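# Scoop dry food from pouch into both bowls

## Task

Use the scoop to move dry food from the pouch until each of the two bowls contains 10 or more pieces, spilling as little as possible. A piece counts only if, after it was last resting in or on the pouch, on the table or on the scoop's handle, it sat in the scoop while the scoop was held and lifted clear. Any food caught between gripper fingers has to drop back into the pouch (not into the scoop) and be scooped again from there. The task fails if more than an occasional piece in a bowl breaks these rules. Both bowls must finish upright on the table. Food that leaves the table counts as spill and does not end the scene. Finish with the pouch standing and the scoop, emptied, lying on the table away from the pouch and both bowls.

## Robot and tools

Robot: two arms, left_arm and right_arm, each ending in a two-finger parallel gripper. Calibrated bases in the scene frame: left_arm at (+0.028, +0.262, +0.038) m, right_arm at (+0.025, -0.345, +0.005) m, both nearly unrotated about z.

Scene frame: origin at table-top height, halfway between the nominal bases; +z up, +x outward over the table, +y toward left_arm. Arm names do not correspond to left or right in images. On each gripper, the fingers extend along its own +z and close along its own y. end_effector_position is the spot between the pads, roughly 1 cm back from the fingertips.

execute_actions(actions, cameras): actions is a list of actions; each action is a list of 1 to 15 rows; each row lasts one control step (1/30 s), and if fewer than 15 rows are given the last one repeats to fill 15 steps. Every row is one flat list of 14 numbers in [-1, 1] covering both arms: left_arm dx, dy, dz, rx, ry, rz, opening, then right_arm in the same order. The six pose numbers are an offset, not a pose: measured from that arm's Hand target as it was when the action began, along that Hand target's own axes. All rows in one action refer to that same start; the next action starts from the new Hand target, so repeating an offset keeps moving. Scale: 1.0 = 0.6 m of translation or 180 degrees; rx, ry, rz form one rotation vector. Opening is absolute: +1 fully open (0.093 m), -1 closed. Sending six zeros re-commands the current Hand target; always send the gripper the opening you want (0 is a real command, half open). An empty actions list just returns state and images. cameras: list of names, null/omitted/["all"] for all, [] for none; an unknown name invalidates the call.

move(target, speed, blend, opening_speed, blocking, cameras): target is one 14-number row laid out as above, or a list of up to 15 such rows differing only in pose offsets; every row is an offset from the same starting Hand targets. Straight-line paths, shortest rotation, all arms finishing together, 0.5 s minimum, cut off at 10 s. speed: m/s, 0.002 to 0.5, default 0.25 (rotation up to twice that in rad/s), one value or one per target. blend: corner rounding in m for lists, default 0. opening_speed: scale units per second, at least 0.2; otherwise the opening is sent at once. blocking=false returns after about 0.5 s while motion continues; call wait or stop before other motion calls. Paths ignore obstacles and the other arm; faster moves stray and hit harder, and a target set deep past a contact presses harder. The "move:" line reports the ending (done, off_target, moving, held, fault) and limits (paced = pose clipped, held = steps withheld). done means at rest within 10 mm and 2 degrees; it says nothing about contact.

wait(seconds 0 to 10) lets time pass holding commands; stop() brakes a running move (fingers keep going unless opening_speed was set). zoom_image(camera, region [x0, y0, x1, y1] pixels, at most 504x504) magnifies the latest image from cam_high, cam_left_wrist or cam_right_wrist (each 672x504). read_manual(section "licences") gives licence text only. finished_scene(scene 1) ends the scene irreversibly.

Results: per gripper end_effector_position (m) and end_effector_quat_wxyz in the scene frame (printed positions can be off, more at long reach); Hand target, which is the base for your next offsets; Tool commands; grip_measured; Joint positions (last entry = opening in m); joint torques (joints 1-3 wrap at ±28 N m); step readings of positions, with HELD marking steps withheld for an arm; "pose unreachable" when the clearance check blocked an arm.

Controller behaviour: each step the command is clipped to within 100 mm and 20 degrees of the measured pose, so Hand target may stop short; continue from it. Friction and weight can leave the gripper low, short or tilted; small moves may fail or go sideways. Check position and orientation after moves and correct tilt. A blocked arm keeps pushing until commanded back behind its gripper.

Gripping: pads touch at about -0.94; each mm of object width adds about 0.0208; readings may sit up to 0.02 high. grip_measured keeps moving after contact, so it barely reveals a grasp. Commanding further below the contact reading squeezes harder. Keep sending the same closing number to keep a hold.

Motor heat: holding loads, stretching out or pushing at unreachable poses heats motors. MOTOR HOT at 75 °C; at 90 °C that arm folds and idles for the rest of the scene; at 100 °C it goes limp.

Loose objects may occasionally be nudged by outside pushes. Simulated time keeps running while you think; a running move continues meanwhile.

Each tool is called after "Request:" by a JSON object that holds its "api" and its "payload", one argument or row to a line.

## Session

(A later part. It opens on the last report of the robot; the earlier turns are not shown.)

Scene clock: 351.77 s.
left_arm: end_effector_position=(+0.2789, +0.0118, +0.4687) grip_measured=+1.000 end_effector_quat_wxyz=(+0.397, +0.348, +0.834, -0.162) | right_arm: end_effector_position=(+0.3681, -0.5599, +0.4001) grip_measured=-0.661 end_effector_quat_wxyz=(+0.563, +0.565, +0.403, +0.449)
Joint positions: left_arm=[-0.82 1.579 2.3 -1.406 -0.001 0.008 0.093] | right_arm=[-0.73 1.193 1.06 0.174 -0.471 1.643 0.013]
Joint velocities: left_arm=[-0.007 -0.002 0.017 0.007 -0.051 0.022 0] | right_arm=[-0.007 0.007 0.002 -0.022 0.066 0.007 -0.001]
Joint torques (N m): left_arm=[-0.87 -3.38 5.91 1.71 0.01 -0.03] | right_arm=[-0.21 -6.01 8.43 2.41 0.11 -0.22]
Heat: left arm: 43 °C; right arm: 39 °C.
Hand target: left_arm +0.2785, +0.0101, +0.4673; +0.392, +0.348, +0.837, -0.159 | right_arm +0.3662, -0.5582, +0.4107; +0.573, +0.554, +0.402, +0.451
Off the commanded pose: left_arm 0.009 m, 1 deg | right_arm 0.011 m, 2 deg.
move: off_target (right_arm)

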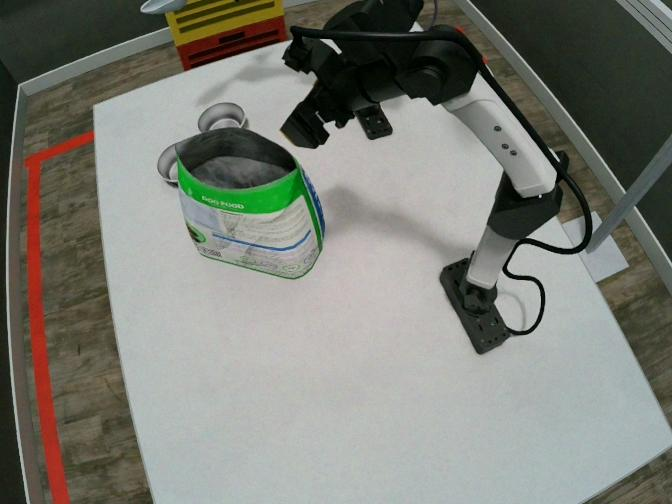

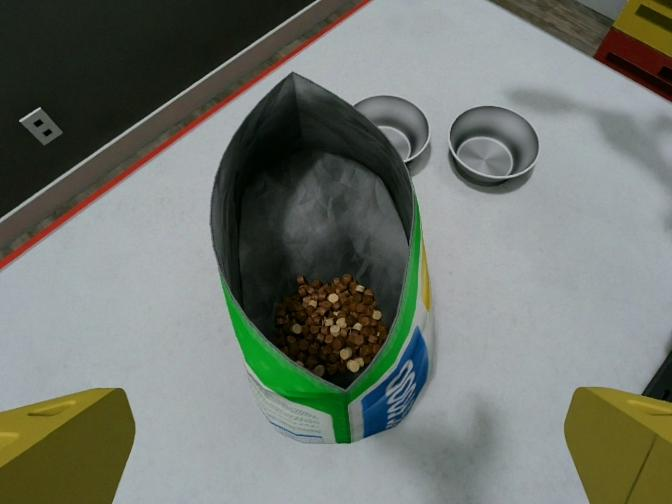

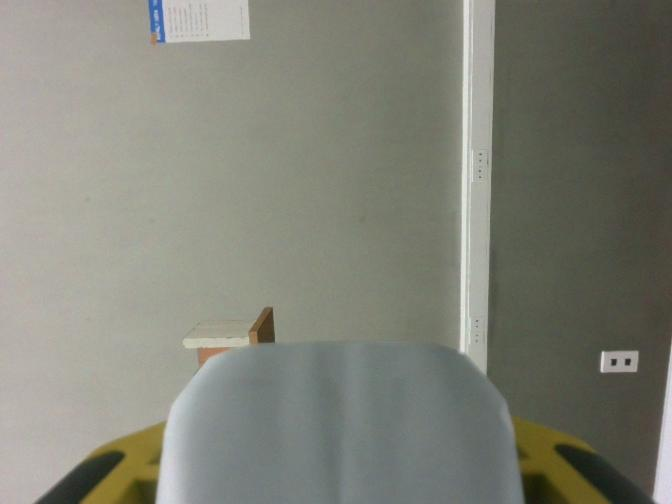

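Request:
{"api": "move", "payload": {
  "target": [
    [0.199,0.368,0.066,0.0545,-0.1109,0.0289,-1,0,0,0,0,0,0,-0.933676],
    [0.245,0.471,0.582,0.0545,-0.1109,0.0289,-1,0,0,0,0,0,0,-0.933676],
    [0.228,0.243,0.732,0.0545,-0.1109,0.0289,-1,0,0,0,0,0,0,-0.933676]
  ],
  "blend": 0.03
}}

Scene clock: 424.53 s.
left_arm: end_effector_position=(+0.5606, -0.0640, +0.0914) grip_measured=-0.977 end_effector_quat_wxyz=(+0.504, +0.385, +0.724, -0.271) | right_arm: end_effector_position=(+0.3681, -0.5599, +0.4001) grip_measured=-0.661 end_effector_quat_wxyz=(+0.563, +0.565, +0.403, +0.449)
Joint positions: left_arm=[-0.447 2.403 1.525 0.465 0.533 0.213 0] | right_arm=[-0.73 1.193 1.06 0.174 -0.471 1.643 0.013]
Joint velocities: left_arm=[0.007 0.002 0.012 -0.081 -0.007 0.007 0] | right_arm=[0.007 -0.002 0.012 0.007 -0.007 -0.051 0]
Joint torques (N m): left_arm=[-0.9 -9.61 6.79 2.18 0.13 -0.04] | right_arm=[-0.21 -6.02 8.42 2.41 0.11 -0.22]
Heat: left arm: 38 °C; right arm: 40 °C.
Hand target: left_arm +0.5622, -0.0686, +0.0846; +0.505, +0.383, +0.724, -0.272 | right_arm +0.3662, -0.5582, +0.4107; +0.573, +0.554, +0.402, +0.451
Off the commanded pose: left_arm 0.011 m, 0 deg | right_arm 0.011 m, 2 deg.
move: off_target (left_arm, right_arm)

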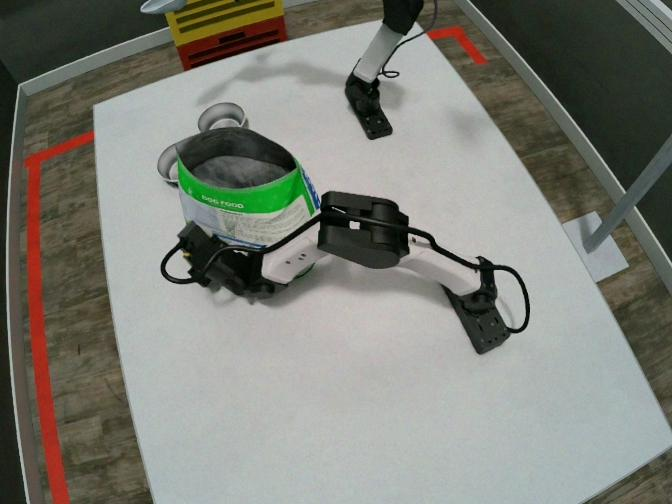

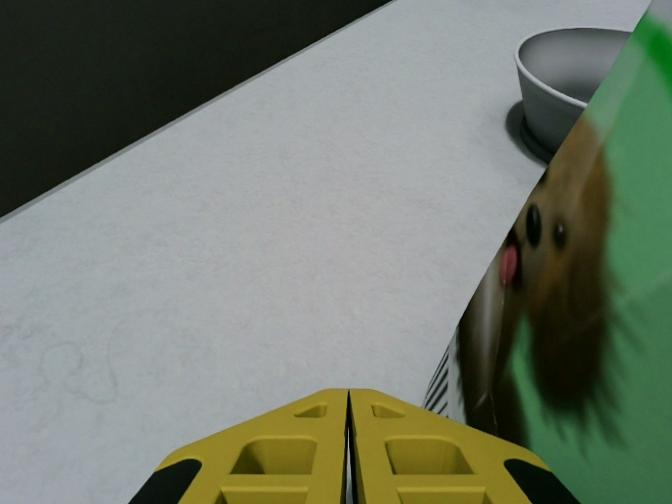

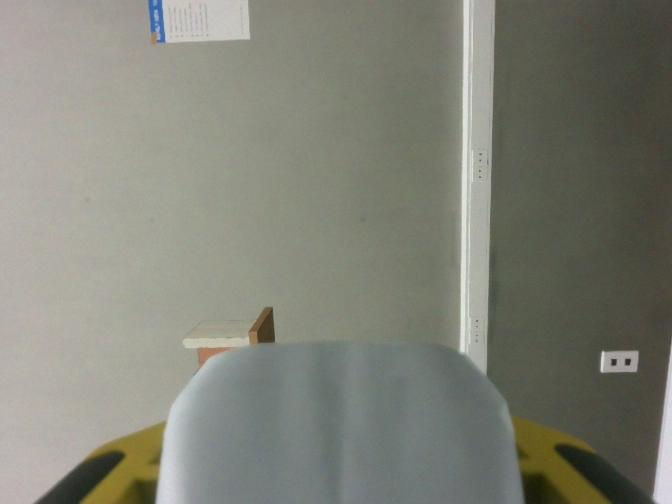

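Request:
{"api": "move", "payload": {
  "target": [-0.0215,-0.2075,0.059,0.099,0,0.036,-1,0,0,0,0,0,0,-0.933676],
  "speed": 0.08
}}

Scene clock: 433.40 s.
left_arm: end_effector_position=(+0.5176, -0.1271, +0.0940) grip_measured=-0.977 end_effector_quat_wxyz=(+0.485, +0.451, +0.683, -0.309) | right_arm: end_effector_position=(+0.3681, -0.5599, +0.4001) grip_measured=-0.661 end_effector_quat_wxyz=(+0.563, +0.565, +0.403, +0.449)
Joint positions: left_arm=[-0.557 2.413 1.556 0.437 0.587 0.259 0] | right_arm=[-0.73 1.193 1.06 0.174 -0.471 1.643 0.013]
Joint velocities: left_arm=[0.002 0.022 0.012 -0.037 -0.007 -0.007 0] | right_arm=[0.002 -0.002 0.007 0.022 -0.037 -0.037 0]
Joint torques (N m): left_arm=[-5.61 -9.65 7.19 1.74 1.2 0.34] | right_arm=[-0.2 -6 8.42 2.41 0.11 -0.22]
Heat: left arm: 40 °C; right arm: 40 °C.
Hand target: left_arm +0.4790, -0.1685, +0.0844; +0.453, +0.498, +0.651, -0.351 | right_arm +0.3662, -0.5582, +0.4107; +0.573, +0.554, +0.402, +0.451
Off the commanded pose: left_arm 0.057 m, 9 deg | right_arm 0.011 m, 2 deg.
move: off_target (left_arm, right_arm)

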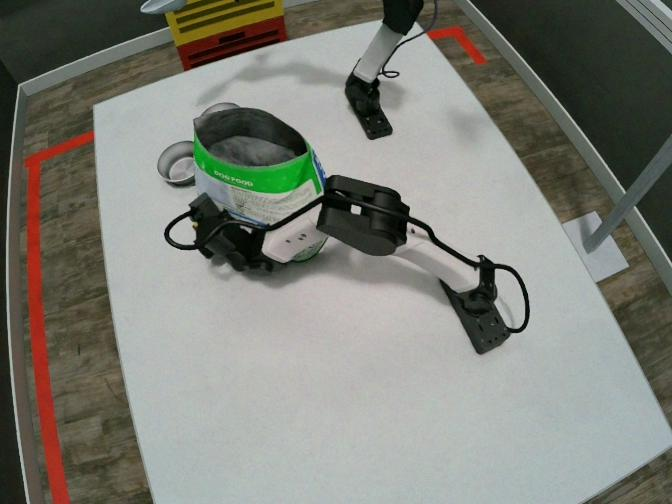

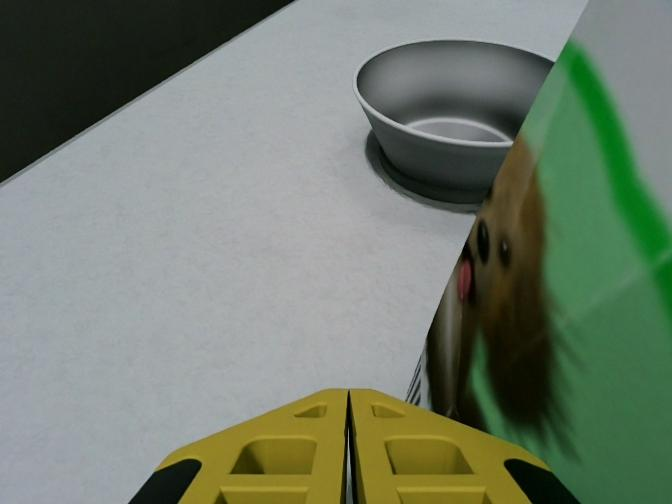

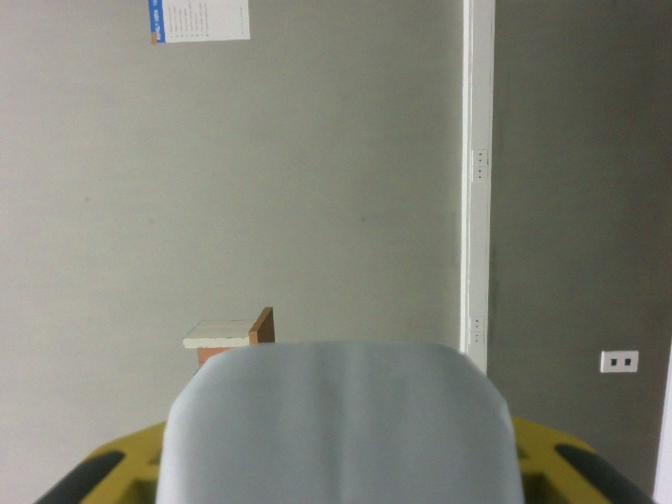

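Request:
{"api": "move", "payload": {
  "target": [-0.028,-0.1155,0.078,0.104,0,0.038,-1,0,0,0,0,0,0,-0.933676],
  "speed": 0.08
}}

Scene clock: 455.17 s.
left_arm: end_effector_position=(+0.4687, -0.2065, +0.0960) grip_measured=-0.977 end_effector_quat_wxyz=(+0.428, +0.573, +0.588, -0.377) | right_arm: end_effector_position=(+0.3681, -0.5599, +0.4001) grip_measured=-0.661 end_effector_quat_wxyz=(+0.563, +0.565, +0.403, +0.449)
Joint positions: left_arm=[-0.663 2.542 1.856 0.163 0.796 0.441 0] | right_arm=[-0.73 1.193 1.06 0.174 -0.471 1.643 0.013]
Joint velocities: left_arm=[-0.002 -0.002 -0.007 0.007 -0.007 -0.037 0] | right_arm=[-0.002 -0.017 0.002 -0.022 0.051 -0.022 0]
Joint torques (N m): left_arm=[-4.86 -10.32 7.5 1.37 1.4 0.23] | right_arm=[-0.2 -6.01 8.43 2.42 0.11 -0.22]
Heat: left arm: 39 °C; right arm: 40 °C.
Hand target: left_arm +0.4243, -0.2340, +0.0845; +0.385, +0.604, +0.555, -0.423 | right_arm +0.3662, -0.5582, +0.4107; +0.573, +0.554, +0.402, +0.451
Off the commanded pose: left_arm 0.053 m, 9 deg | right_arm 0.011 m, 2 deg.
move: off_target (left_arm, right_arm)

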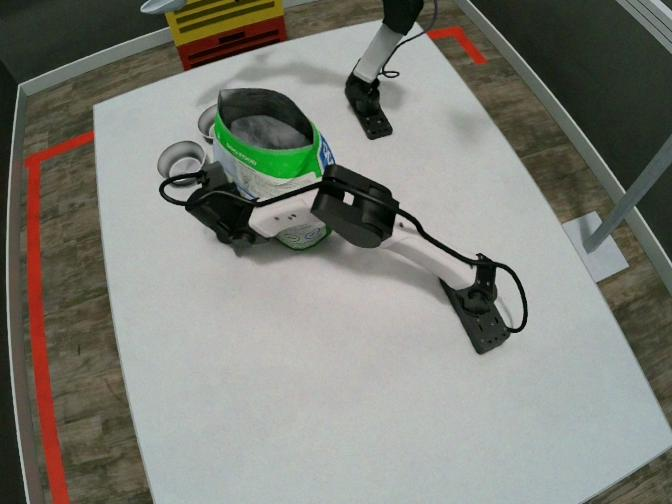

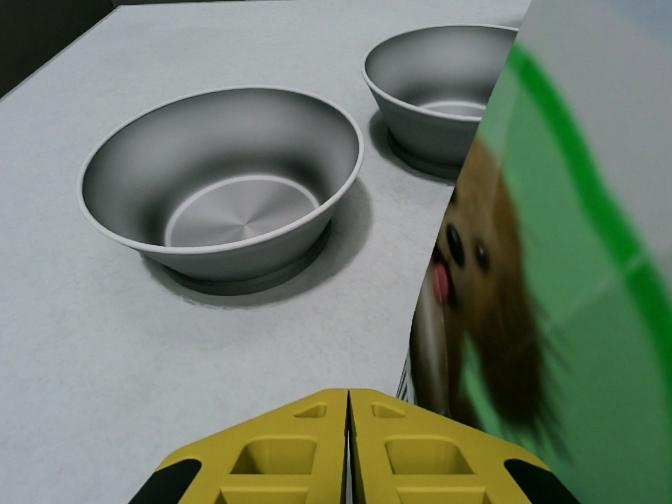

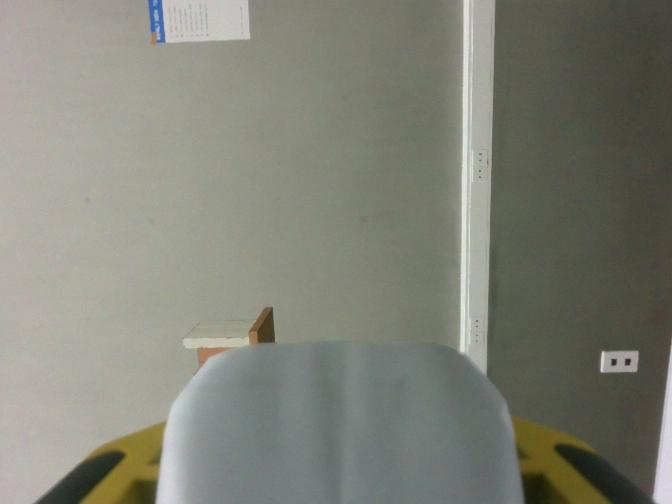

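Request:
{"api": "move", "payload": {
  "target": [-0.014,-0.097,0.039,0.0627,0,0.0228,-1,0,0,0,0,0,0,-0.933676],
  "speed": 0.08
}}

Scene clock: 461.70 s.
left_arm: end_effector_position=(+0.4173, -0.2363, +0.0965) grip_measured=-0.977 end_effector_quat_wxyz=(+0.399, +0.635, +0.525, -0.403) | right_arm: end_effector_position=(+0.3681, -0.5599, +0.4001) grip_measured=-0.661 end_effector_quat_wxyz=(+0.563, +0.565, +0.403, +0.449)
Joint positions: left_arm=[-0.737 2.542 1.884 0.065 0.879 0.569 0] | right_arm=[-0.73 1.193 1.06 0.174 -0.471 1.643 0.013]
Joint velocities: left_arm=[-0.012 0.017 -0.007 -0.022 0.007 -0.007 0] | right_arm=[0.002 0.007 -0.017 -0.051 -0.007 -0.007 -0.001]
Joint torques (N m): left_arm=[-4.64 -10.66 6.87 0.97 1.78 0.25] | right_arm=[-0.23 -6 8.43 2.41 0.11 -0.22]
Heat: left arm: 40 °C; right arm: 40 °C.
Hand target: left_arm +0.3638, -0.2533, +0.0843; +0.338, +0.659, +0.489, -0.461 | right_arm +0.3662, -0.5582, +0.4107; +0.573, +0.554, +0.402, +0.451
Off the commanded pose: left_arm 0.057 m, 11 deg | right_arm 0.011 m, 2 deg.
move: off_target (left_arm, right_arm)

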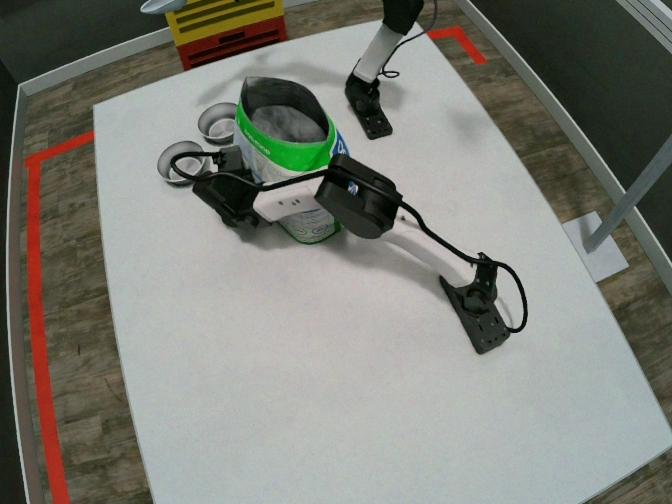

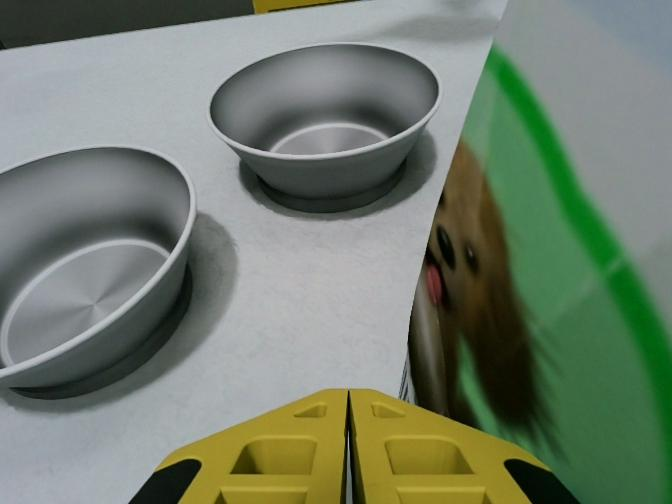

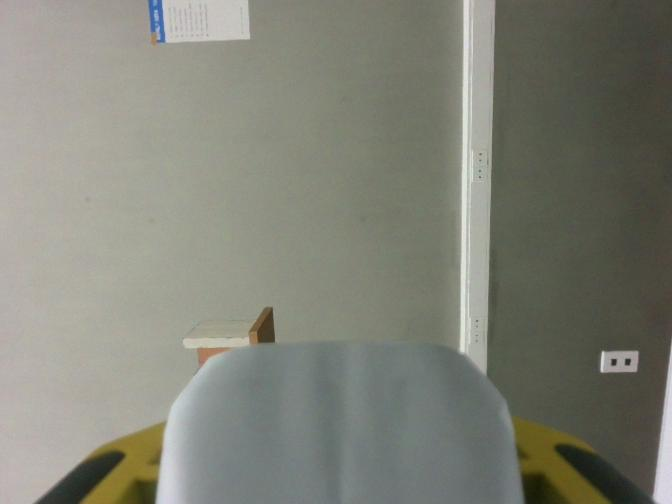

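Request:
{"api": "move", "payload": {
  "target": [
    [0.0265,0.191,-0.151,-0.2762,0.0995,-0.1585,1,0,0,0,0,0,0,-0.933676],
    [-0.072,0.069,-0.611,-0.2762,0.0995,-0.1585,1,0,0,0,0,0,0,-0.933676],
    [-0.307,-0.2025,-0.7935,-0.2762,0.0995,-0.1585,1,0,0,0,0,0,0,-0.933676],
    [-0.484,-0.289,-0.551,-0.2762,0.0995,-0.1585,1,0,0,0,0,0,0,-0.933676]
  ],
  "blend": 0.03
}}

Scene clock: 481.80 s.
left_arm: end_effector_position=(+0.2594, +0.0069, +0.4672) grip_measured=+1.000 end_effector_quat_wxyz=(+0.390, +0.381, +0.818, -0.182) | right_arm: end_effector_position=(+0.3681, -0.5599, +0.4001) grip_measured=-0.661 end_effector_quat_wxyz=(+0.563, +0.565, +0.403, +0.449)
Joint positions: left_arm=[-0.845 1.528 2.235 -1.388 0.05 0.04 0.093] | right_arm=[-0.73 1.193 1.06 0.174 -0.471 1.643 0.013]
Joint velocities: left_arm=[0.002 0.032 0.017 -0.007 0.051 -0.007 0] | right_arm=[-0.017 0.007 0.012 0.022 -0.037 0.037 0.001]
Joint torques (N m): left_arm=[-0.87 -3.17 5.98 1.73 0.03 -0.03] | right_arm=[-0.21 -6 8.43 2.41 0.11 -0.22]
Heat: left arm: 45 °C; right arm: 40 °C.
Hand target: left_arm +0.2587, +0.0057, +0.4666; +0.386, +0.381, +0.821, -0.180 | right_arm +0.3662, -0.5582, +0.4107; +0.573, +0.554, +0.402, +0.451
Off the commanded pose: left_arm 0.011 m, 1 deg | right_arm 0.011 m, 2 deg.
move: off_target (left_arm, right_arm)

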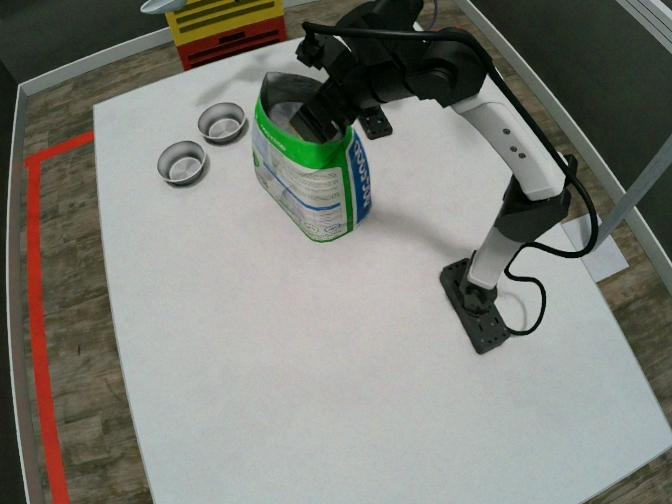

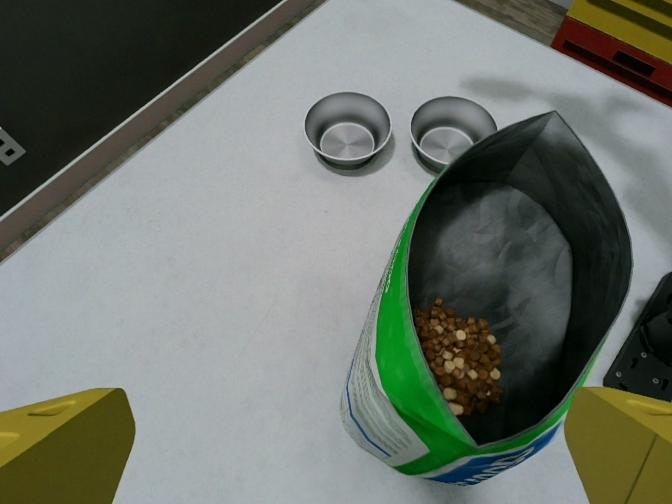

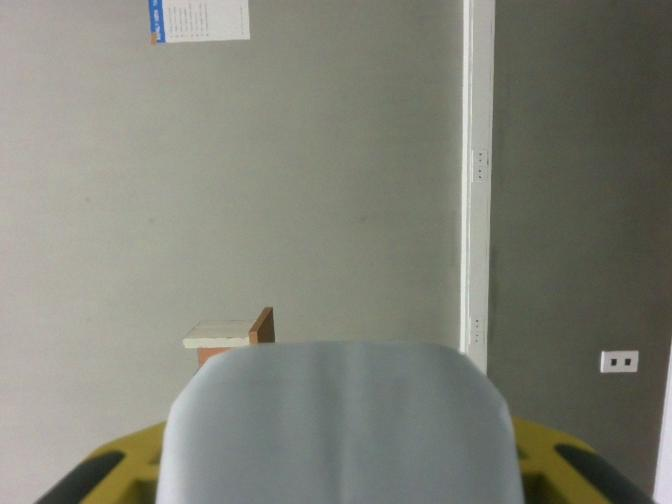

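Request:
{"api": "move", "payload": {
  "target": [
    [0.264,-0.1445,-0.091,0.1073,-0.1075,0.0619,-1,0,0,0,0,0,0,-0.933676],
    [0.448,-0.215,0.157,0.1073,-0.1075,0.0619,-1,0,0,0,0,0,0,-0.933676]
  ],
  "blend": 0.03
}}

Scene clock: 560.87 s.
left_arm: end_effector_position=(+0.1012, -0.0018, +0.1990) grip_measured=-0.977 end_effector_quat_wxyz=(+0.464, +0.483, +0.662, -0.337) | right_arm: end_effector_position=(+0.3681, -0.5599, +0.4001) grip_measured=-0.661 end_effector_quat_wxyz=(+0.563, +0.565, +0.403, +0.449)
Joint positions: left_arm=[-1.391 0.544 0.282 -0.09 -0.091 -0.032 0] | right_arm=[-0.73 1.193 1.06 0.174 -0.471 1.643 0.013]
Joint velocities: left_arm=[0.007 -0.012 -0.007 -0.007 -0.081 0.007 0] | right_arm=[0.007 0.002 -0.007 -0.007 0.007 -0.037 0.001]
Joint torques (N m): left_arm=[-0.96 0.68 6.37 2.34 -0.04 -0.04] | right_arm=[-0.21 -6.01 8.42 2.41 0.11 -0.23]
Heat: left arm: 39 °C; right arm: 40 °C.
Hand target: left_arm +0.1003, -0.0033, +0.1973; +0.463, +0.481, +0.663, -0.338 | right_arm +0.3662, -0.5582, +0.4107; +0.573, +0.554, +0.402, +0.451
Off the commanded pose: left_arm 0.005 m, 0 deg | right_arm 0.011 m, 2 deg.
move: off_target (right_arm)

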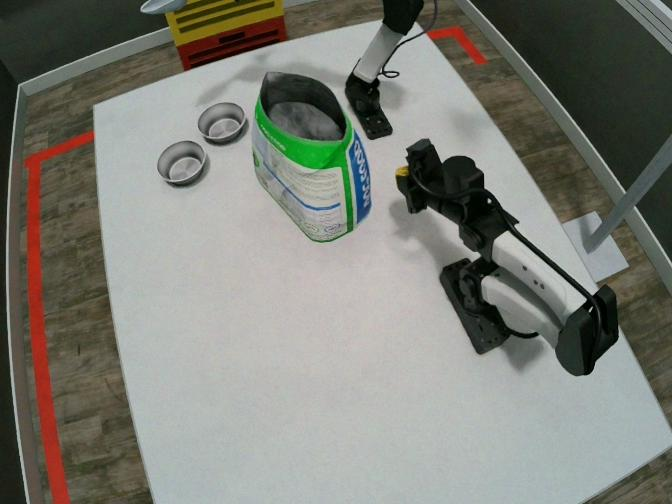

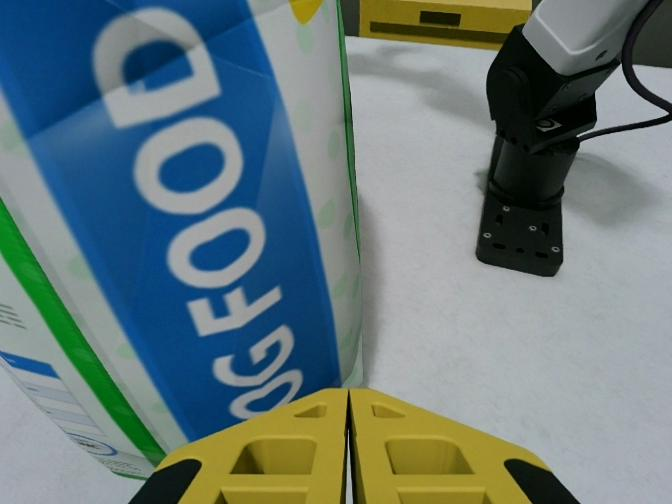

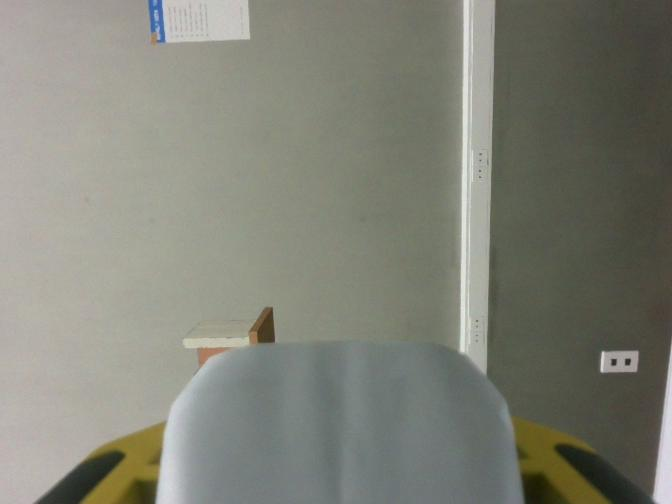

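Request:
{"api": "move", "payload": {
  "target": [
    [0.077,-0.067,0.018,0.0418,0,0.0152,-1,0,0,0,0,0,0,-0.933676],
    [0.109,-0.12,0.272,0.0418,0,0.0152,-1,0,0,0,0,0,0,-0.933676]
  ],
  "speed": 0.12
}}

Scene clock: 584.40 s.
left_arm: end_effector_position=(+0.0696, -0.1452, +0.0805) grip_measured=-0.977 end_effector_quat_wxyz=(+0.434, +0.531, +0.629, -0.366) | right_arm: end_effector_position=(+0.3681, -0.5599, +0.4001) grip_measured=-0.661 end_effector_quat_wxyz=(+0.563, +0.565, +0.403, +0.449)
Joint positions: left_arm=[-1.546 1.865 0.405 1.093 -0.101 -0.038 0] | right_arm=[-0.73 1.193 1.06 0.174 -0.471 1.643 0.013]
Joint velocities: left_arm=[-0.002 0.002 -0.012 0.051 -0.037 0.022 0] | right_arm=[0.007 -0.022 0.017 0.022 -0.037 0.022 -0.001]
Joint torques (N m): left_arm=[-0.13 -4.56 4.82 2.33 0.01 0.02] | right_arm=[-0.2 -6.01 8.42 2.41 0.11 -0.22]
Heat: left arm: 42 °C; right arm: 40 °C.
Hand target: left_arm +0.0711, -0.1507, +0.0826; +0.439, +0.527, +0.627, -0.370 | right_arm +0.3662, -0.5582, +0.4107; +0.573, +0.554, +0.402, +0.451
Off the commanded pose: left_arm 0.005 m, 1 deg | right_arm 0.011 m, 2 deg.
move: off_target (right_arm)

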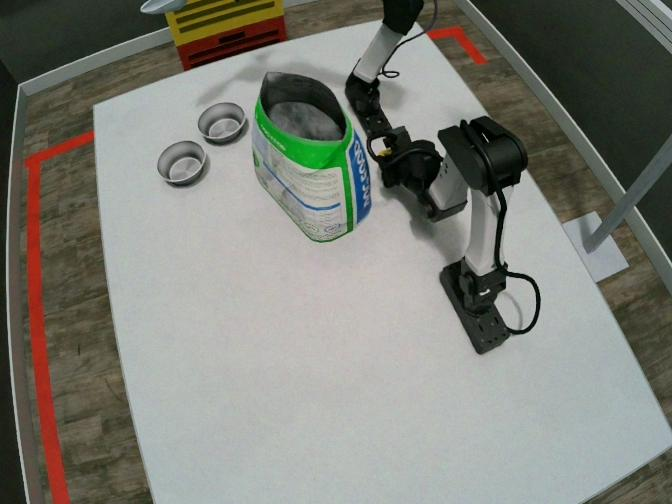

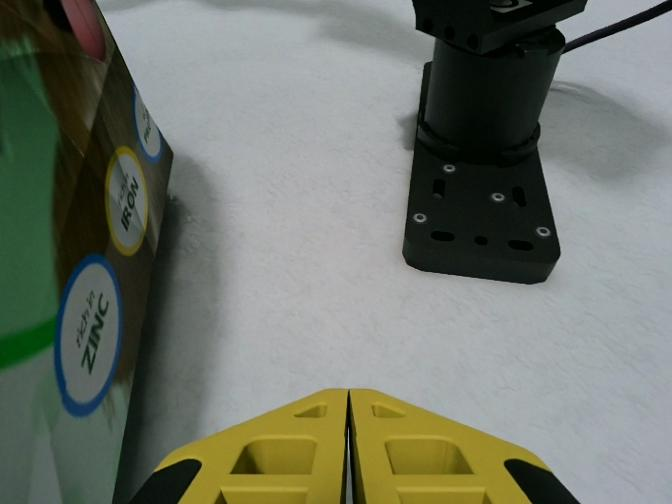

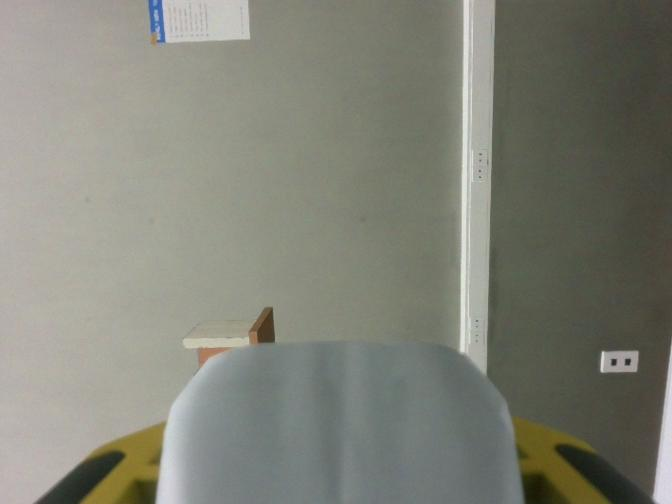

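Request:
{"api": "move", "payload": {
  "target": [0,0.271,-0.003,0,0,0,-1,0,0,0,0,0,0,-0.933676],
  "speed": 0.08
}}

Scene clock: 593.10 s.
left_arm: end_effector_position=(+0.1903, -0.1194, +0.0829) grip_measured=-0.977 end_effector_quat_wxyz=(+0.394, +0.552, +0.607, -0.414) | right_arm: end_effector_position=(+0.3681, -0.5599, +0.4001) grip_measured=-0.661 end_effector_quat_wxyz=(+0.563, +0.565, +0.403, +0.449)
Joint positions: left_arm=[-0.988 1.893 0.502 0.97 0.556 0.16 0] | right_arm=[-0.73 1.193 1.06 0.174 -0.471 1.643 0.013]
Joint velocities: left_arm=[-0.017 0.002 0.002 0.051 -0.022 -0.007 0] | right_arm=[-0.012 0.002 -0.007 -0.081 0.007 0.007 -0.001]
Joint torques (N m): left_arm=[2.77 -4.62 7.02 2.07 -0.95 0.18] | right_arm=[-0.21 -6.01 8.42 2.41 0.11 -0.22]
Heat: left arm: 43 °C; right arm: 40 °C.
Hand target: left_arm +0.2306, -0.1231, +0.0837; +0.438, +0.526, +0.628, -0.370 | right_arm +0.3662, -0.5582, +0.4107; +0.573, +0.554, +0.402, +0.451
Off the commanded pose: left_arm 0.041 m, 8 deg | right_arm 0.011 m, 2 deg.
move: off_target (left_arm, right_arm)

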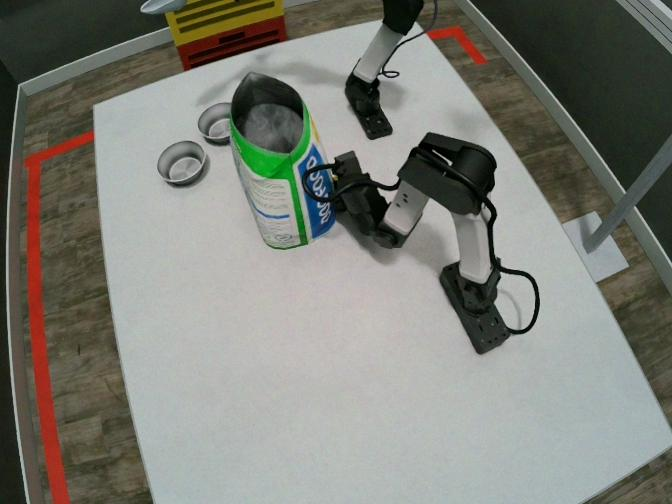

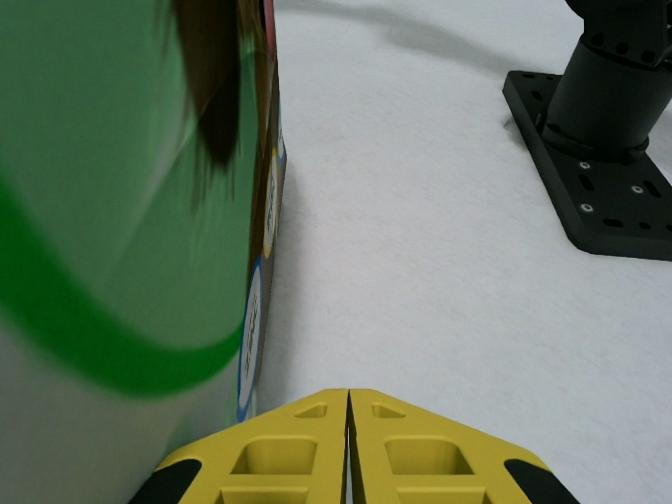

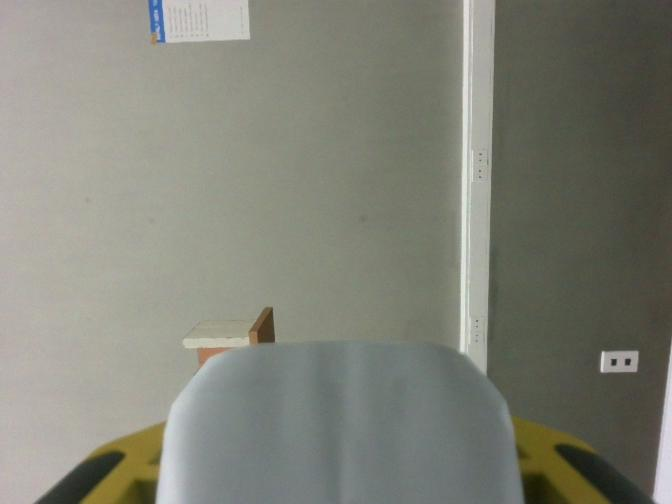

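Request:
{"api": "move", "payload": {
  "target": [0.007,0.173,-0.019,0.052,0,0.019,-1,0,0,0,0,0,0,-0.933676],
  "speed": 0.08
}}

Scene clock: 599.67 s.
left_arm: end_effector_position=(+0.2985, -0.0947, +0.0844) grip_measured=-0.977 end_effector_quat_wxyz=(+0.370, +0.588, +0.567, -0.443) | right_arm: end_effector_position=(+0.3681, -0.5599, +0.4001) grip_measured=-0.661 end_effector_quat_wxyz=(+0.563, +0.565, +0.403, +0.449)
Joint positions: left_arm=[-0.64 2.039 0.87 0.529 0.976 0.481 0] | right_arm=[-0.73 1.193 1.06 0.174 -0.471 1.643 0.013]
Joint velocities: left_arm=[0.017 0.012 0.002 -0.022 -0.037 -0.007 0] | right_arm=[-0.002 0.012 -0.002 -0.022 -0.022 -0.022 -0.001]
Joint torques (N m): left_arm=[1.88 -6.42 7.61 1.9 -0.36 0.09] | right_arm=[-0.21 -6 8.43 2.41 0.11 -0.22]
Heat: left arm: 43 °C; right arm: 40 °C.
Hand target: left_arm +0.3305, -0.0949, +0.0844; +0.403, +0.579, +0.580, -0.407 | right_arm +0.3662, -0.5582, +0.4107; +0.573, +0.554, +0.402, +0.451
Off the commanded pose: left_arm 0.032 m, 6 deg | right_arm 0.011 m, 2 deg.
move: off_target (left_arm, right_arm)

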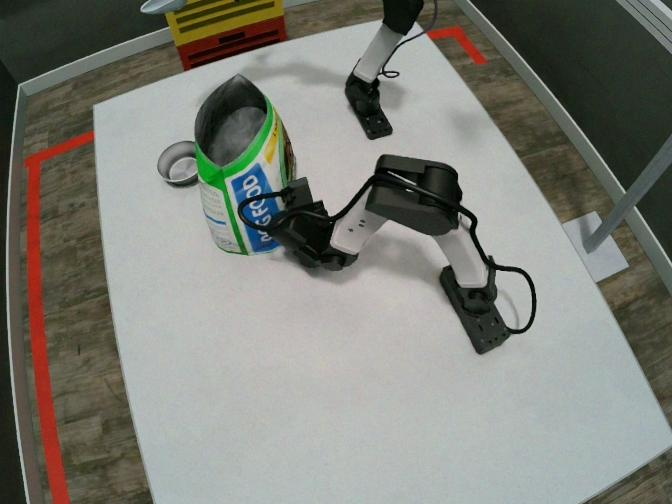

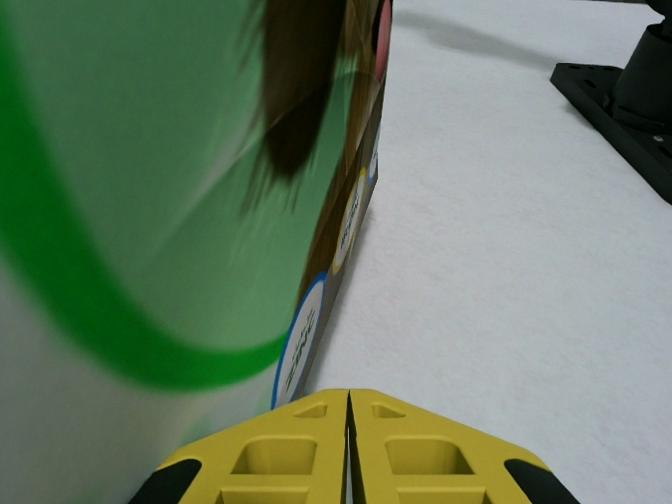

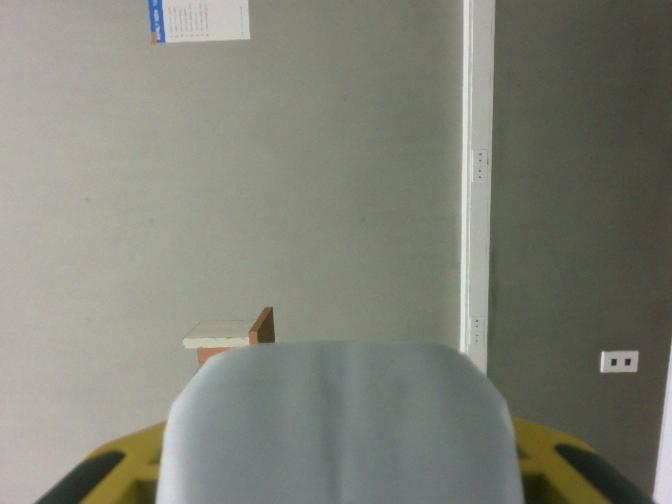

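Request:
{"api": "move", "payload": {
  "target": [0.0057,0.15,-0.0157,0.0627,0,0.0228,-1,0,0,0,0,0,0,-0.933676],
  "speed": 0.08
}}

Scene clock: 614.70 s.
left_arm: end_effector_position=(+0.4020, -0.0893, +0.0888) grip_measured=-0.977 end_effector_quat_wxyz=(+0.341, +0.635, +0.514, -0.466) | right_arm: end_effector_position=(+0.3681, -0.5599, +0.4001) grip_measured=-0.661 end_effector_quat_wxyz=(+0.563, +0.565, +0.403, +0.449)
Joint positions: left_arm=[-0.481 2.359 1.594 -0.326 1.185 1.012 0] | right_arm=[-0.73 1.193 1.06 0.174 -0.471 1.643 0.013]
Joint velocities: left_arm=[0.002 -0.007 -0.007 0.007 -0.066 -0.037 0] | right_arm=[0.007 -0.002 -0.002 -0.022 -0.022 0.022 0]
Joint torques (N m): left_arm=[1.16 -9.13 8.03 1.17 0.39 0.11] | right_arm=[-0.21 -6.01 8.43 2.41 0.11 -0.21]
Heat: left arm: 42 °C; right arm: 40 °C.
Hand target: left_arm +0.4199, -0.0862, +0.0857; +0.356, +0.638, +0.516, -0.446 | right_arm +0.3662, -0.5582, +0.4107; +0.573, +0.554, +0.402, +0.451
Off the commanded pose: left_arm 0.020 m, 3 deg | right_arm 0.011 m, 2 deg.
move: off_target (left_arm, right_arm)

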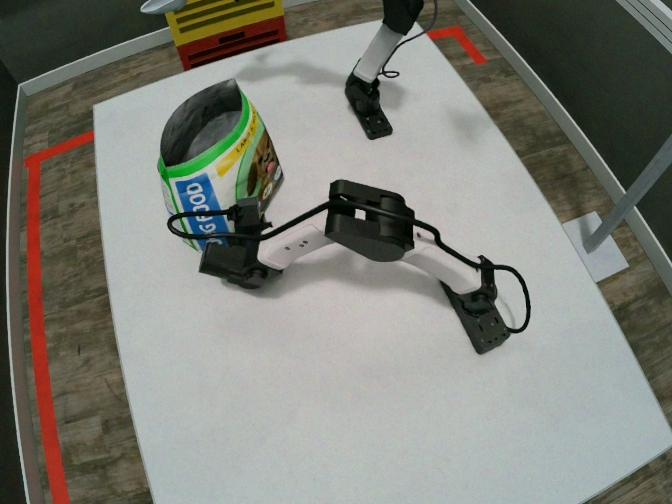

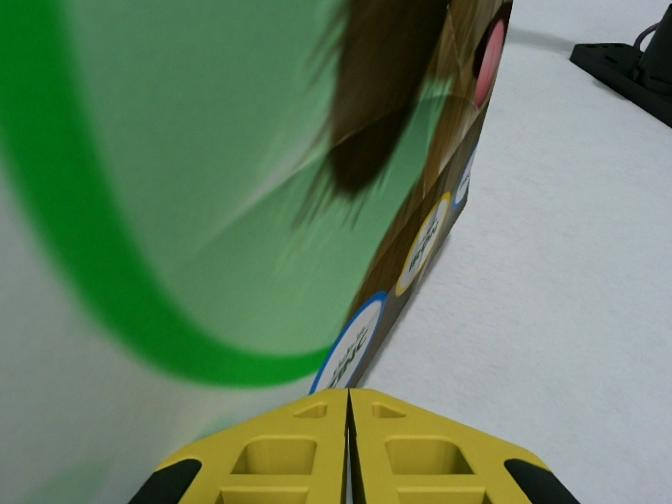

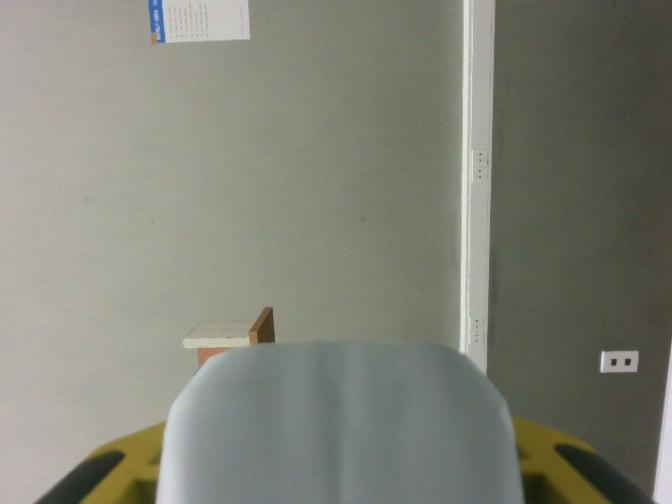

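Request:
{"api": "move", "payload": {
  "target": [
    [-0.001,-0.151,-0.158,-0.3011,0.097,-0.1731,1,0,0,0,0,0,0,-0.933676],
    [-0.355,-0.24,-0.541,-0.3011,0.097,-0.1731,1,0,0,0,0,0,0,-0.933676],
    [-0.512,-0.16,-0.455,-0.3011,0.097,-0.1731,1,0,0,0,0,0,0,-0.933676]
  ],
  "blend": 0.03
}}

Request:
{"api": "zoom_image", "payload": {
  "camera": "cam_left_wrist",
  "region": [150, 0, 650, 500]
}}

Scene clock: 634.13 s.
left_arm: end_effector_position=(+0.3545, +0.0881, +0.4675) grip_measured=+1.000 end_effector_quat_wxyz=(+0.407, +0.308, +0.847, -0.148) | right_arm: end_effector_position=(+0.3681, -0.5599, +0.4001) grip_measured=-0.661 end_effector_quat_wxyz=(+0.563, +0.565, +0.403, +0.449)
Joint positions: left_arm=[-0.412 1.651 2.368 -1.418 0.249 0.204 0.093] | right_arm=[-0.73 1.193 1.06 0.174 -0.471 1.643 0.013]
Joint velocities: left_arm=[-0.042 -0.007 -0.007 0.037 0.022 -0.066 0] | right_arm=[-0.007 -0.007 -0.007 -0.066 0.007 -0.051 0]
Joint torques (N m): left_arm=[-0.85 -3.85 5.91 1.69 0.11 -0.04] | right_arm=[-0.21 -6.02 8.42 2.41 0.11 -0.22]
Heat: left arm: 40 °C; right arm: 40 °C.
Hand target: left_arm +0.3551, +0.0862, +0.4653; +0.400, +0.307, +0.851, -0.147 | right_arm +0.3662, -0.5582, +0.4107; +0.573, +0.554, +0.402, +0.451
Off the commanded pose: left_arm 0.011 m, 1 deg | right_arm 0.011 m, 2 deg.
move: off_target (left_arm, right_arm)

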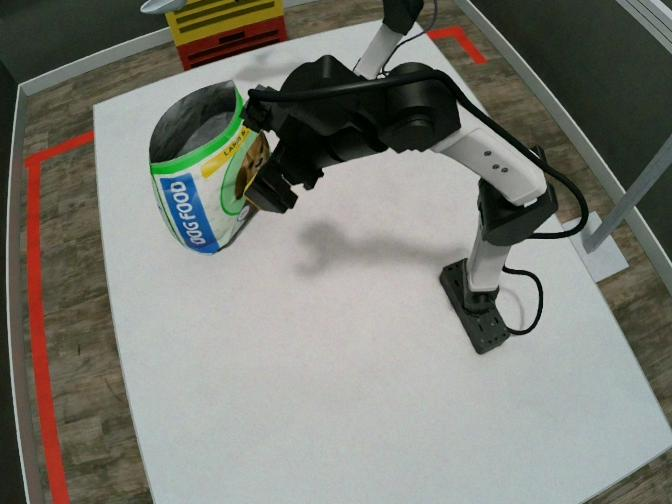

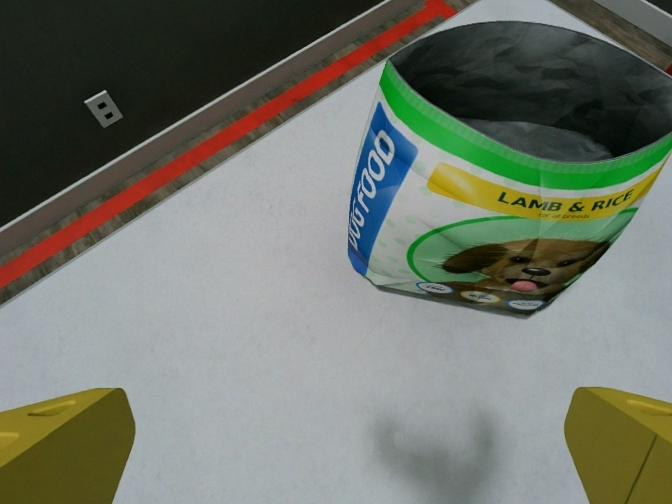

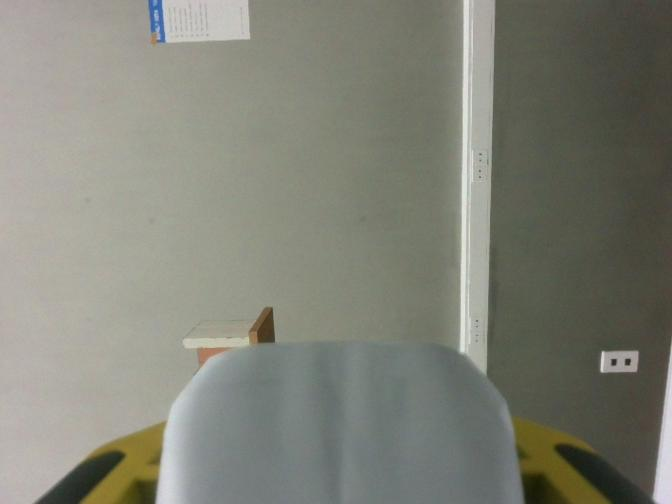

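Scaled by 1.008 from the camera's 672x504 image, which has a finer 960x720 frame.

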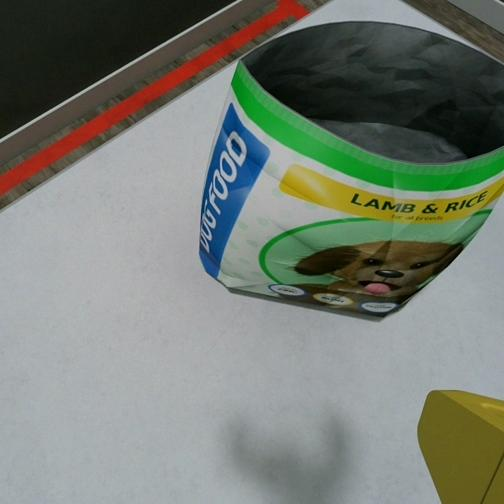

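Request:
{"api": "move", "payload": {
  "target": [-0.042,-0.1,0.199,0.0203,0.0303,0.0205,1,0,0,0,0,0,0,-0.933676],
  "cameras": ["cam_left_wrist","cam_high"]
}}

Request:
{"api": "zoom_image", "payload": {
  "camera": "cam_left_wrist",
  "region": [150, 0, 650, 500]
}}

Scene clock: 665.97 s.
left_arm: end_effector_position=(+0.3981, -0.0279, +0.4163) grip_measured=+1.000 end_effector_quat_wxyz=(+0.363, +0.355, +0.848, -0.149) | right_arm: end_effector_position=(+0.3681, -0.5599, +0.4001) grip_measured=-0.661 end_effector_quat_wxyz=(+0.563, +0.565, +0.403, +0.449)
Joint positions: left_arm=[-0.657 2.047 2.713 -1.437 0.119 0.121 0.093] | right_arm=[-0.73 1.193 1.06 0.174 -0.471 1.643 0.013]
Joint velocities: left_arm=[-0.007 0.002 -0.012 -0.037 0.022 0.022 0] | right_arm=[-0.002 0.002 0.007 0.022 -0.037 -0.066 0.001]
Joint torques (N m): left_arm=[-0.54 -6.64 6.11 1.6 0.05 -0.04] | right_arm=[-0.24 -6.01 8.4 2.41 0.11 -0.22]
Heat: left arm: 41 °C; right arm: 40 °C.
Hand target: left_arm +0.3995, -0.0293, +0.4108; +0.354, +0.353, +0.854, -0.146 | right_arm +0.3662, -0.5582, +0.4107; +0.573, +0.554, +0.402, +0.451
Off the commanded pose: left_arm 0.008 m, 1 deg | right_arm 0.011 m, 2 deg.
move: off_target (right_arm)
Images, in order (width x height): cam_high 672x504, cam_left_wrist 672x504.

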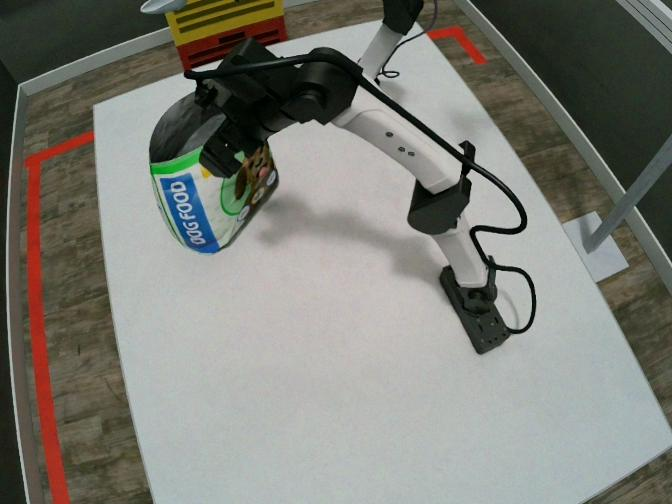

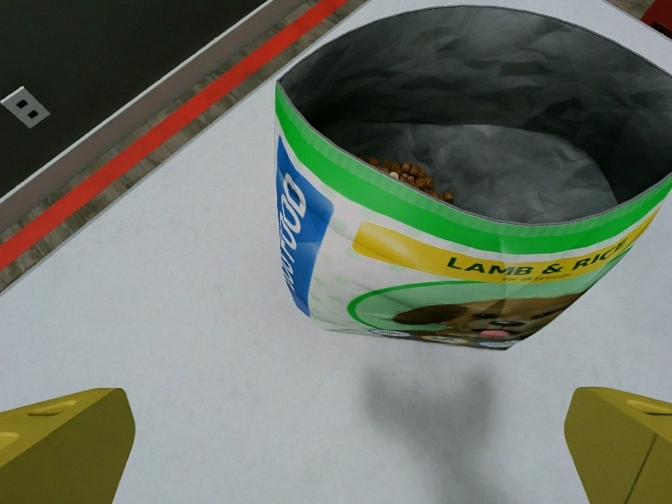

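Scaled by 1.008 from the camera's 672x504 image, which has a finer 960x720 frame.

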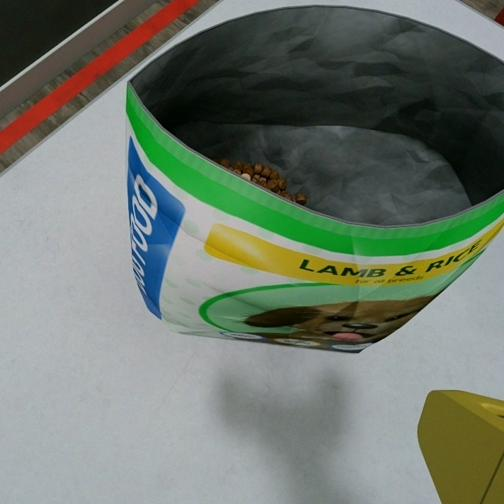

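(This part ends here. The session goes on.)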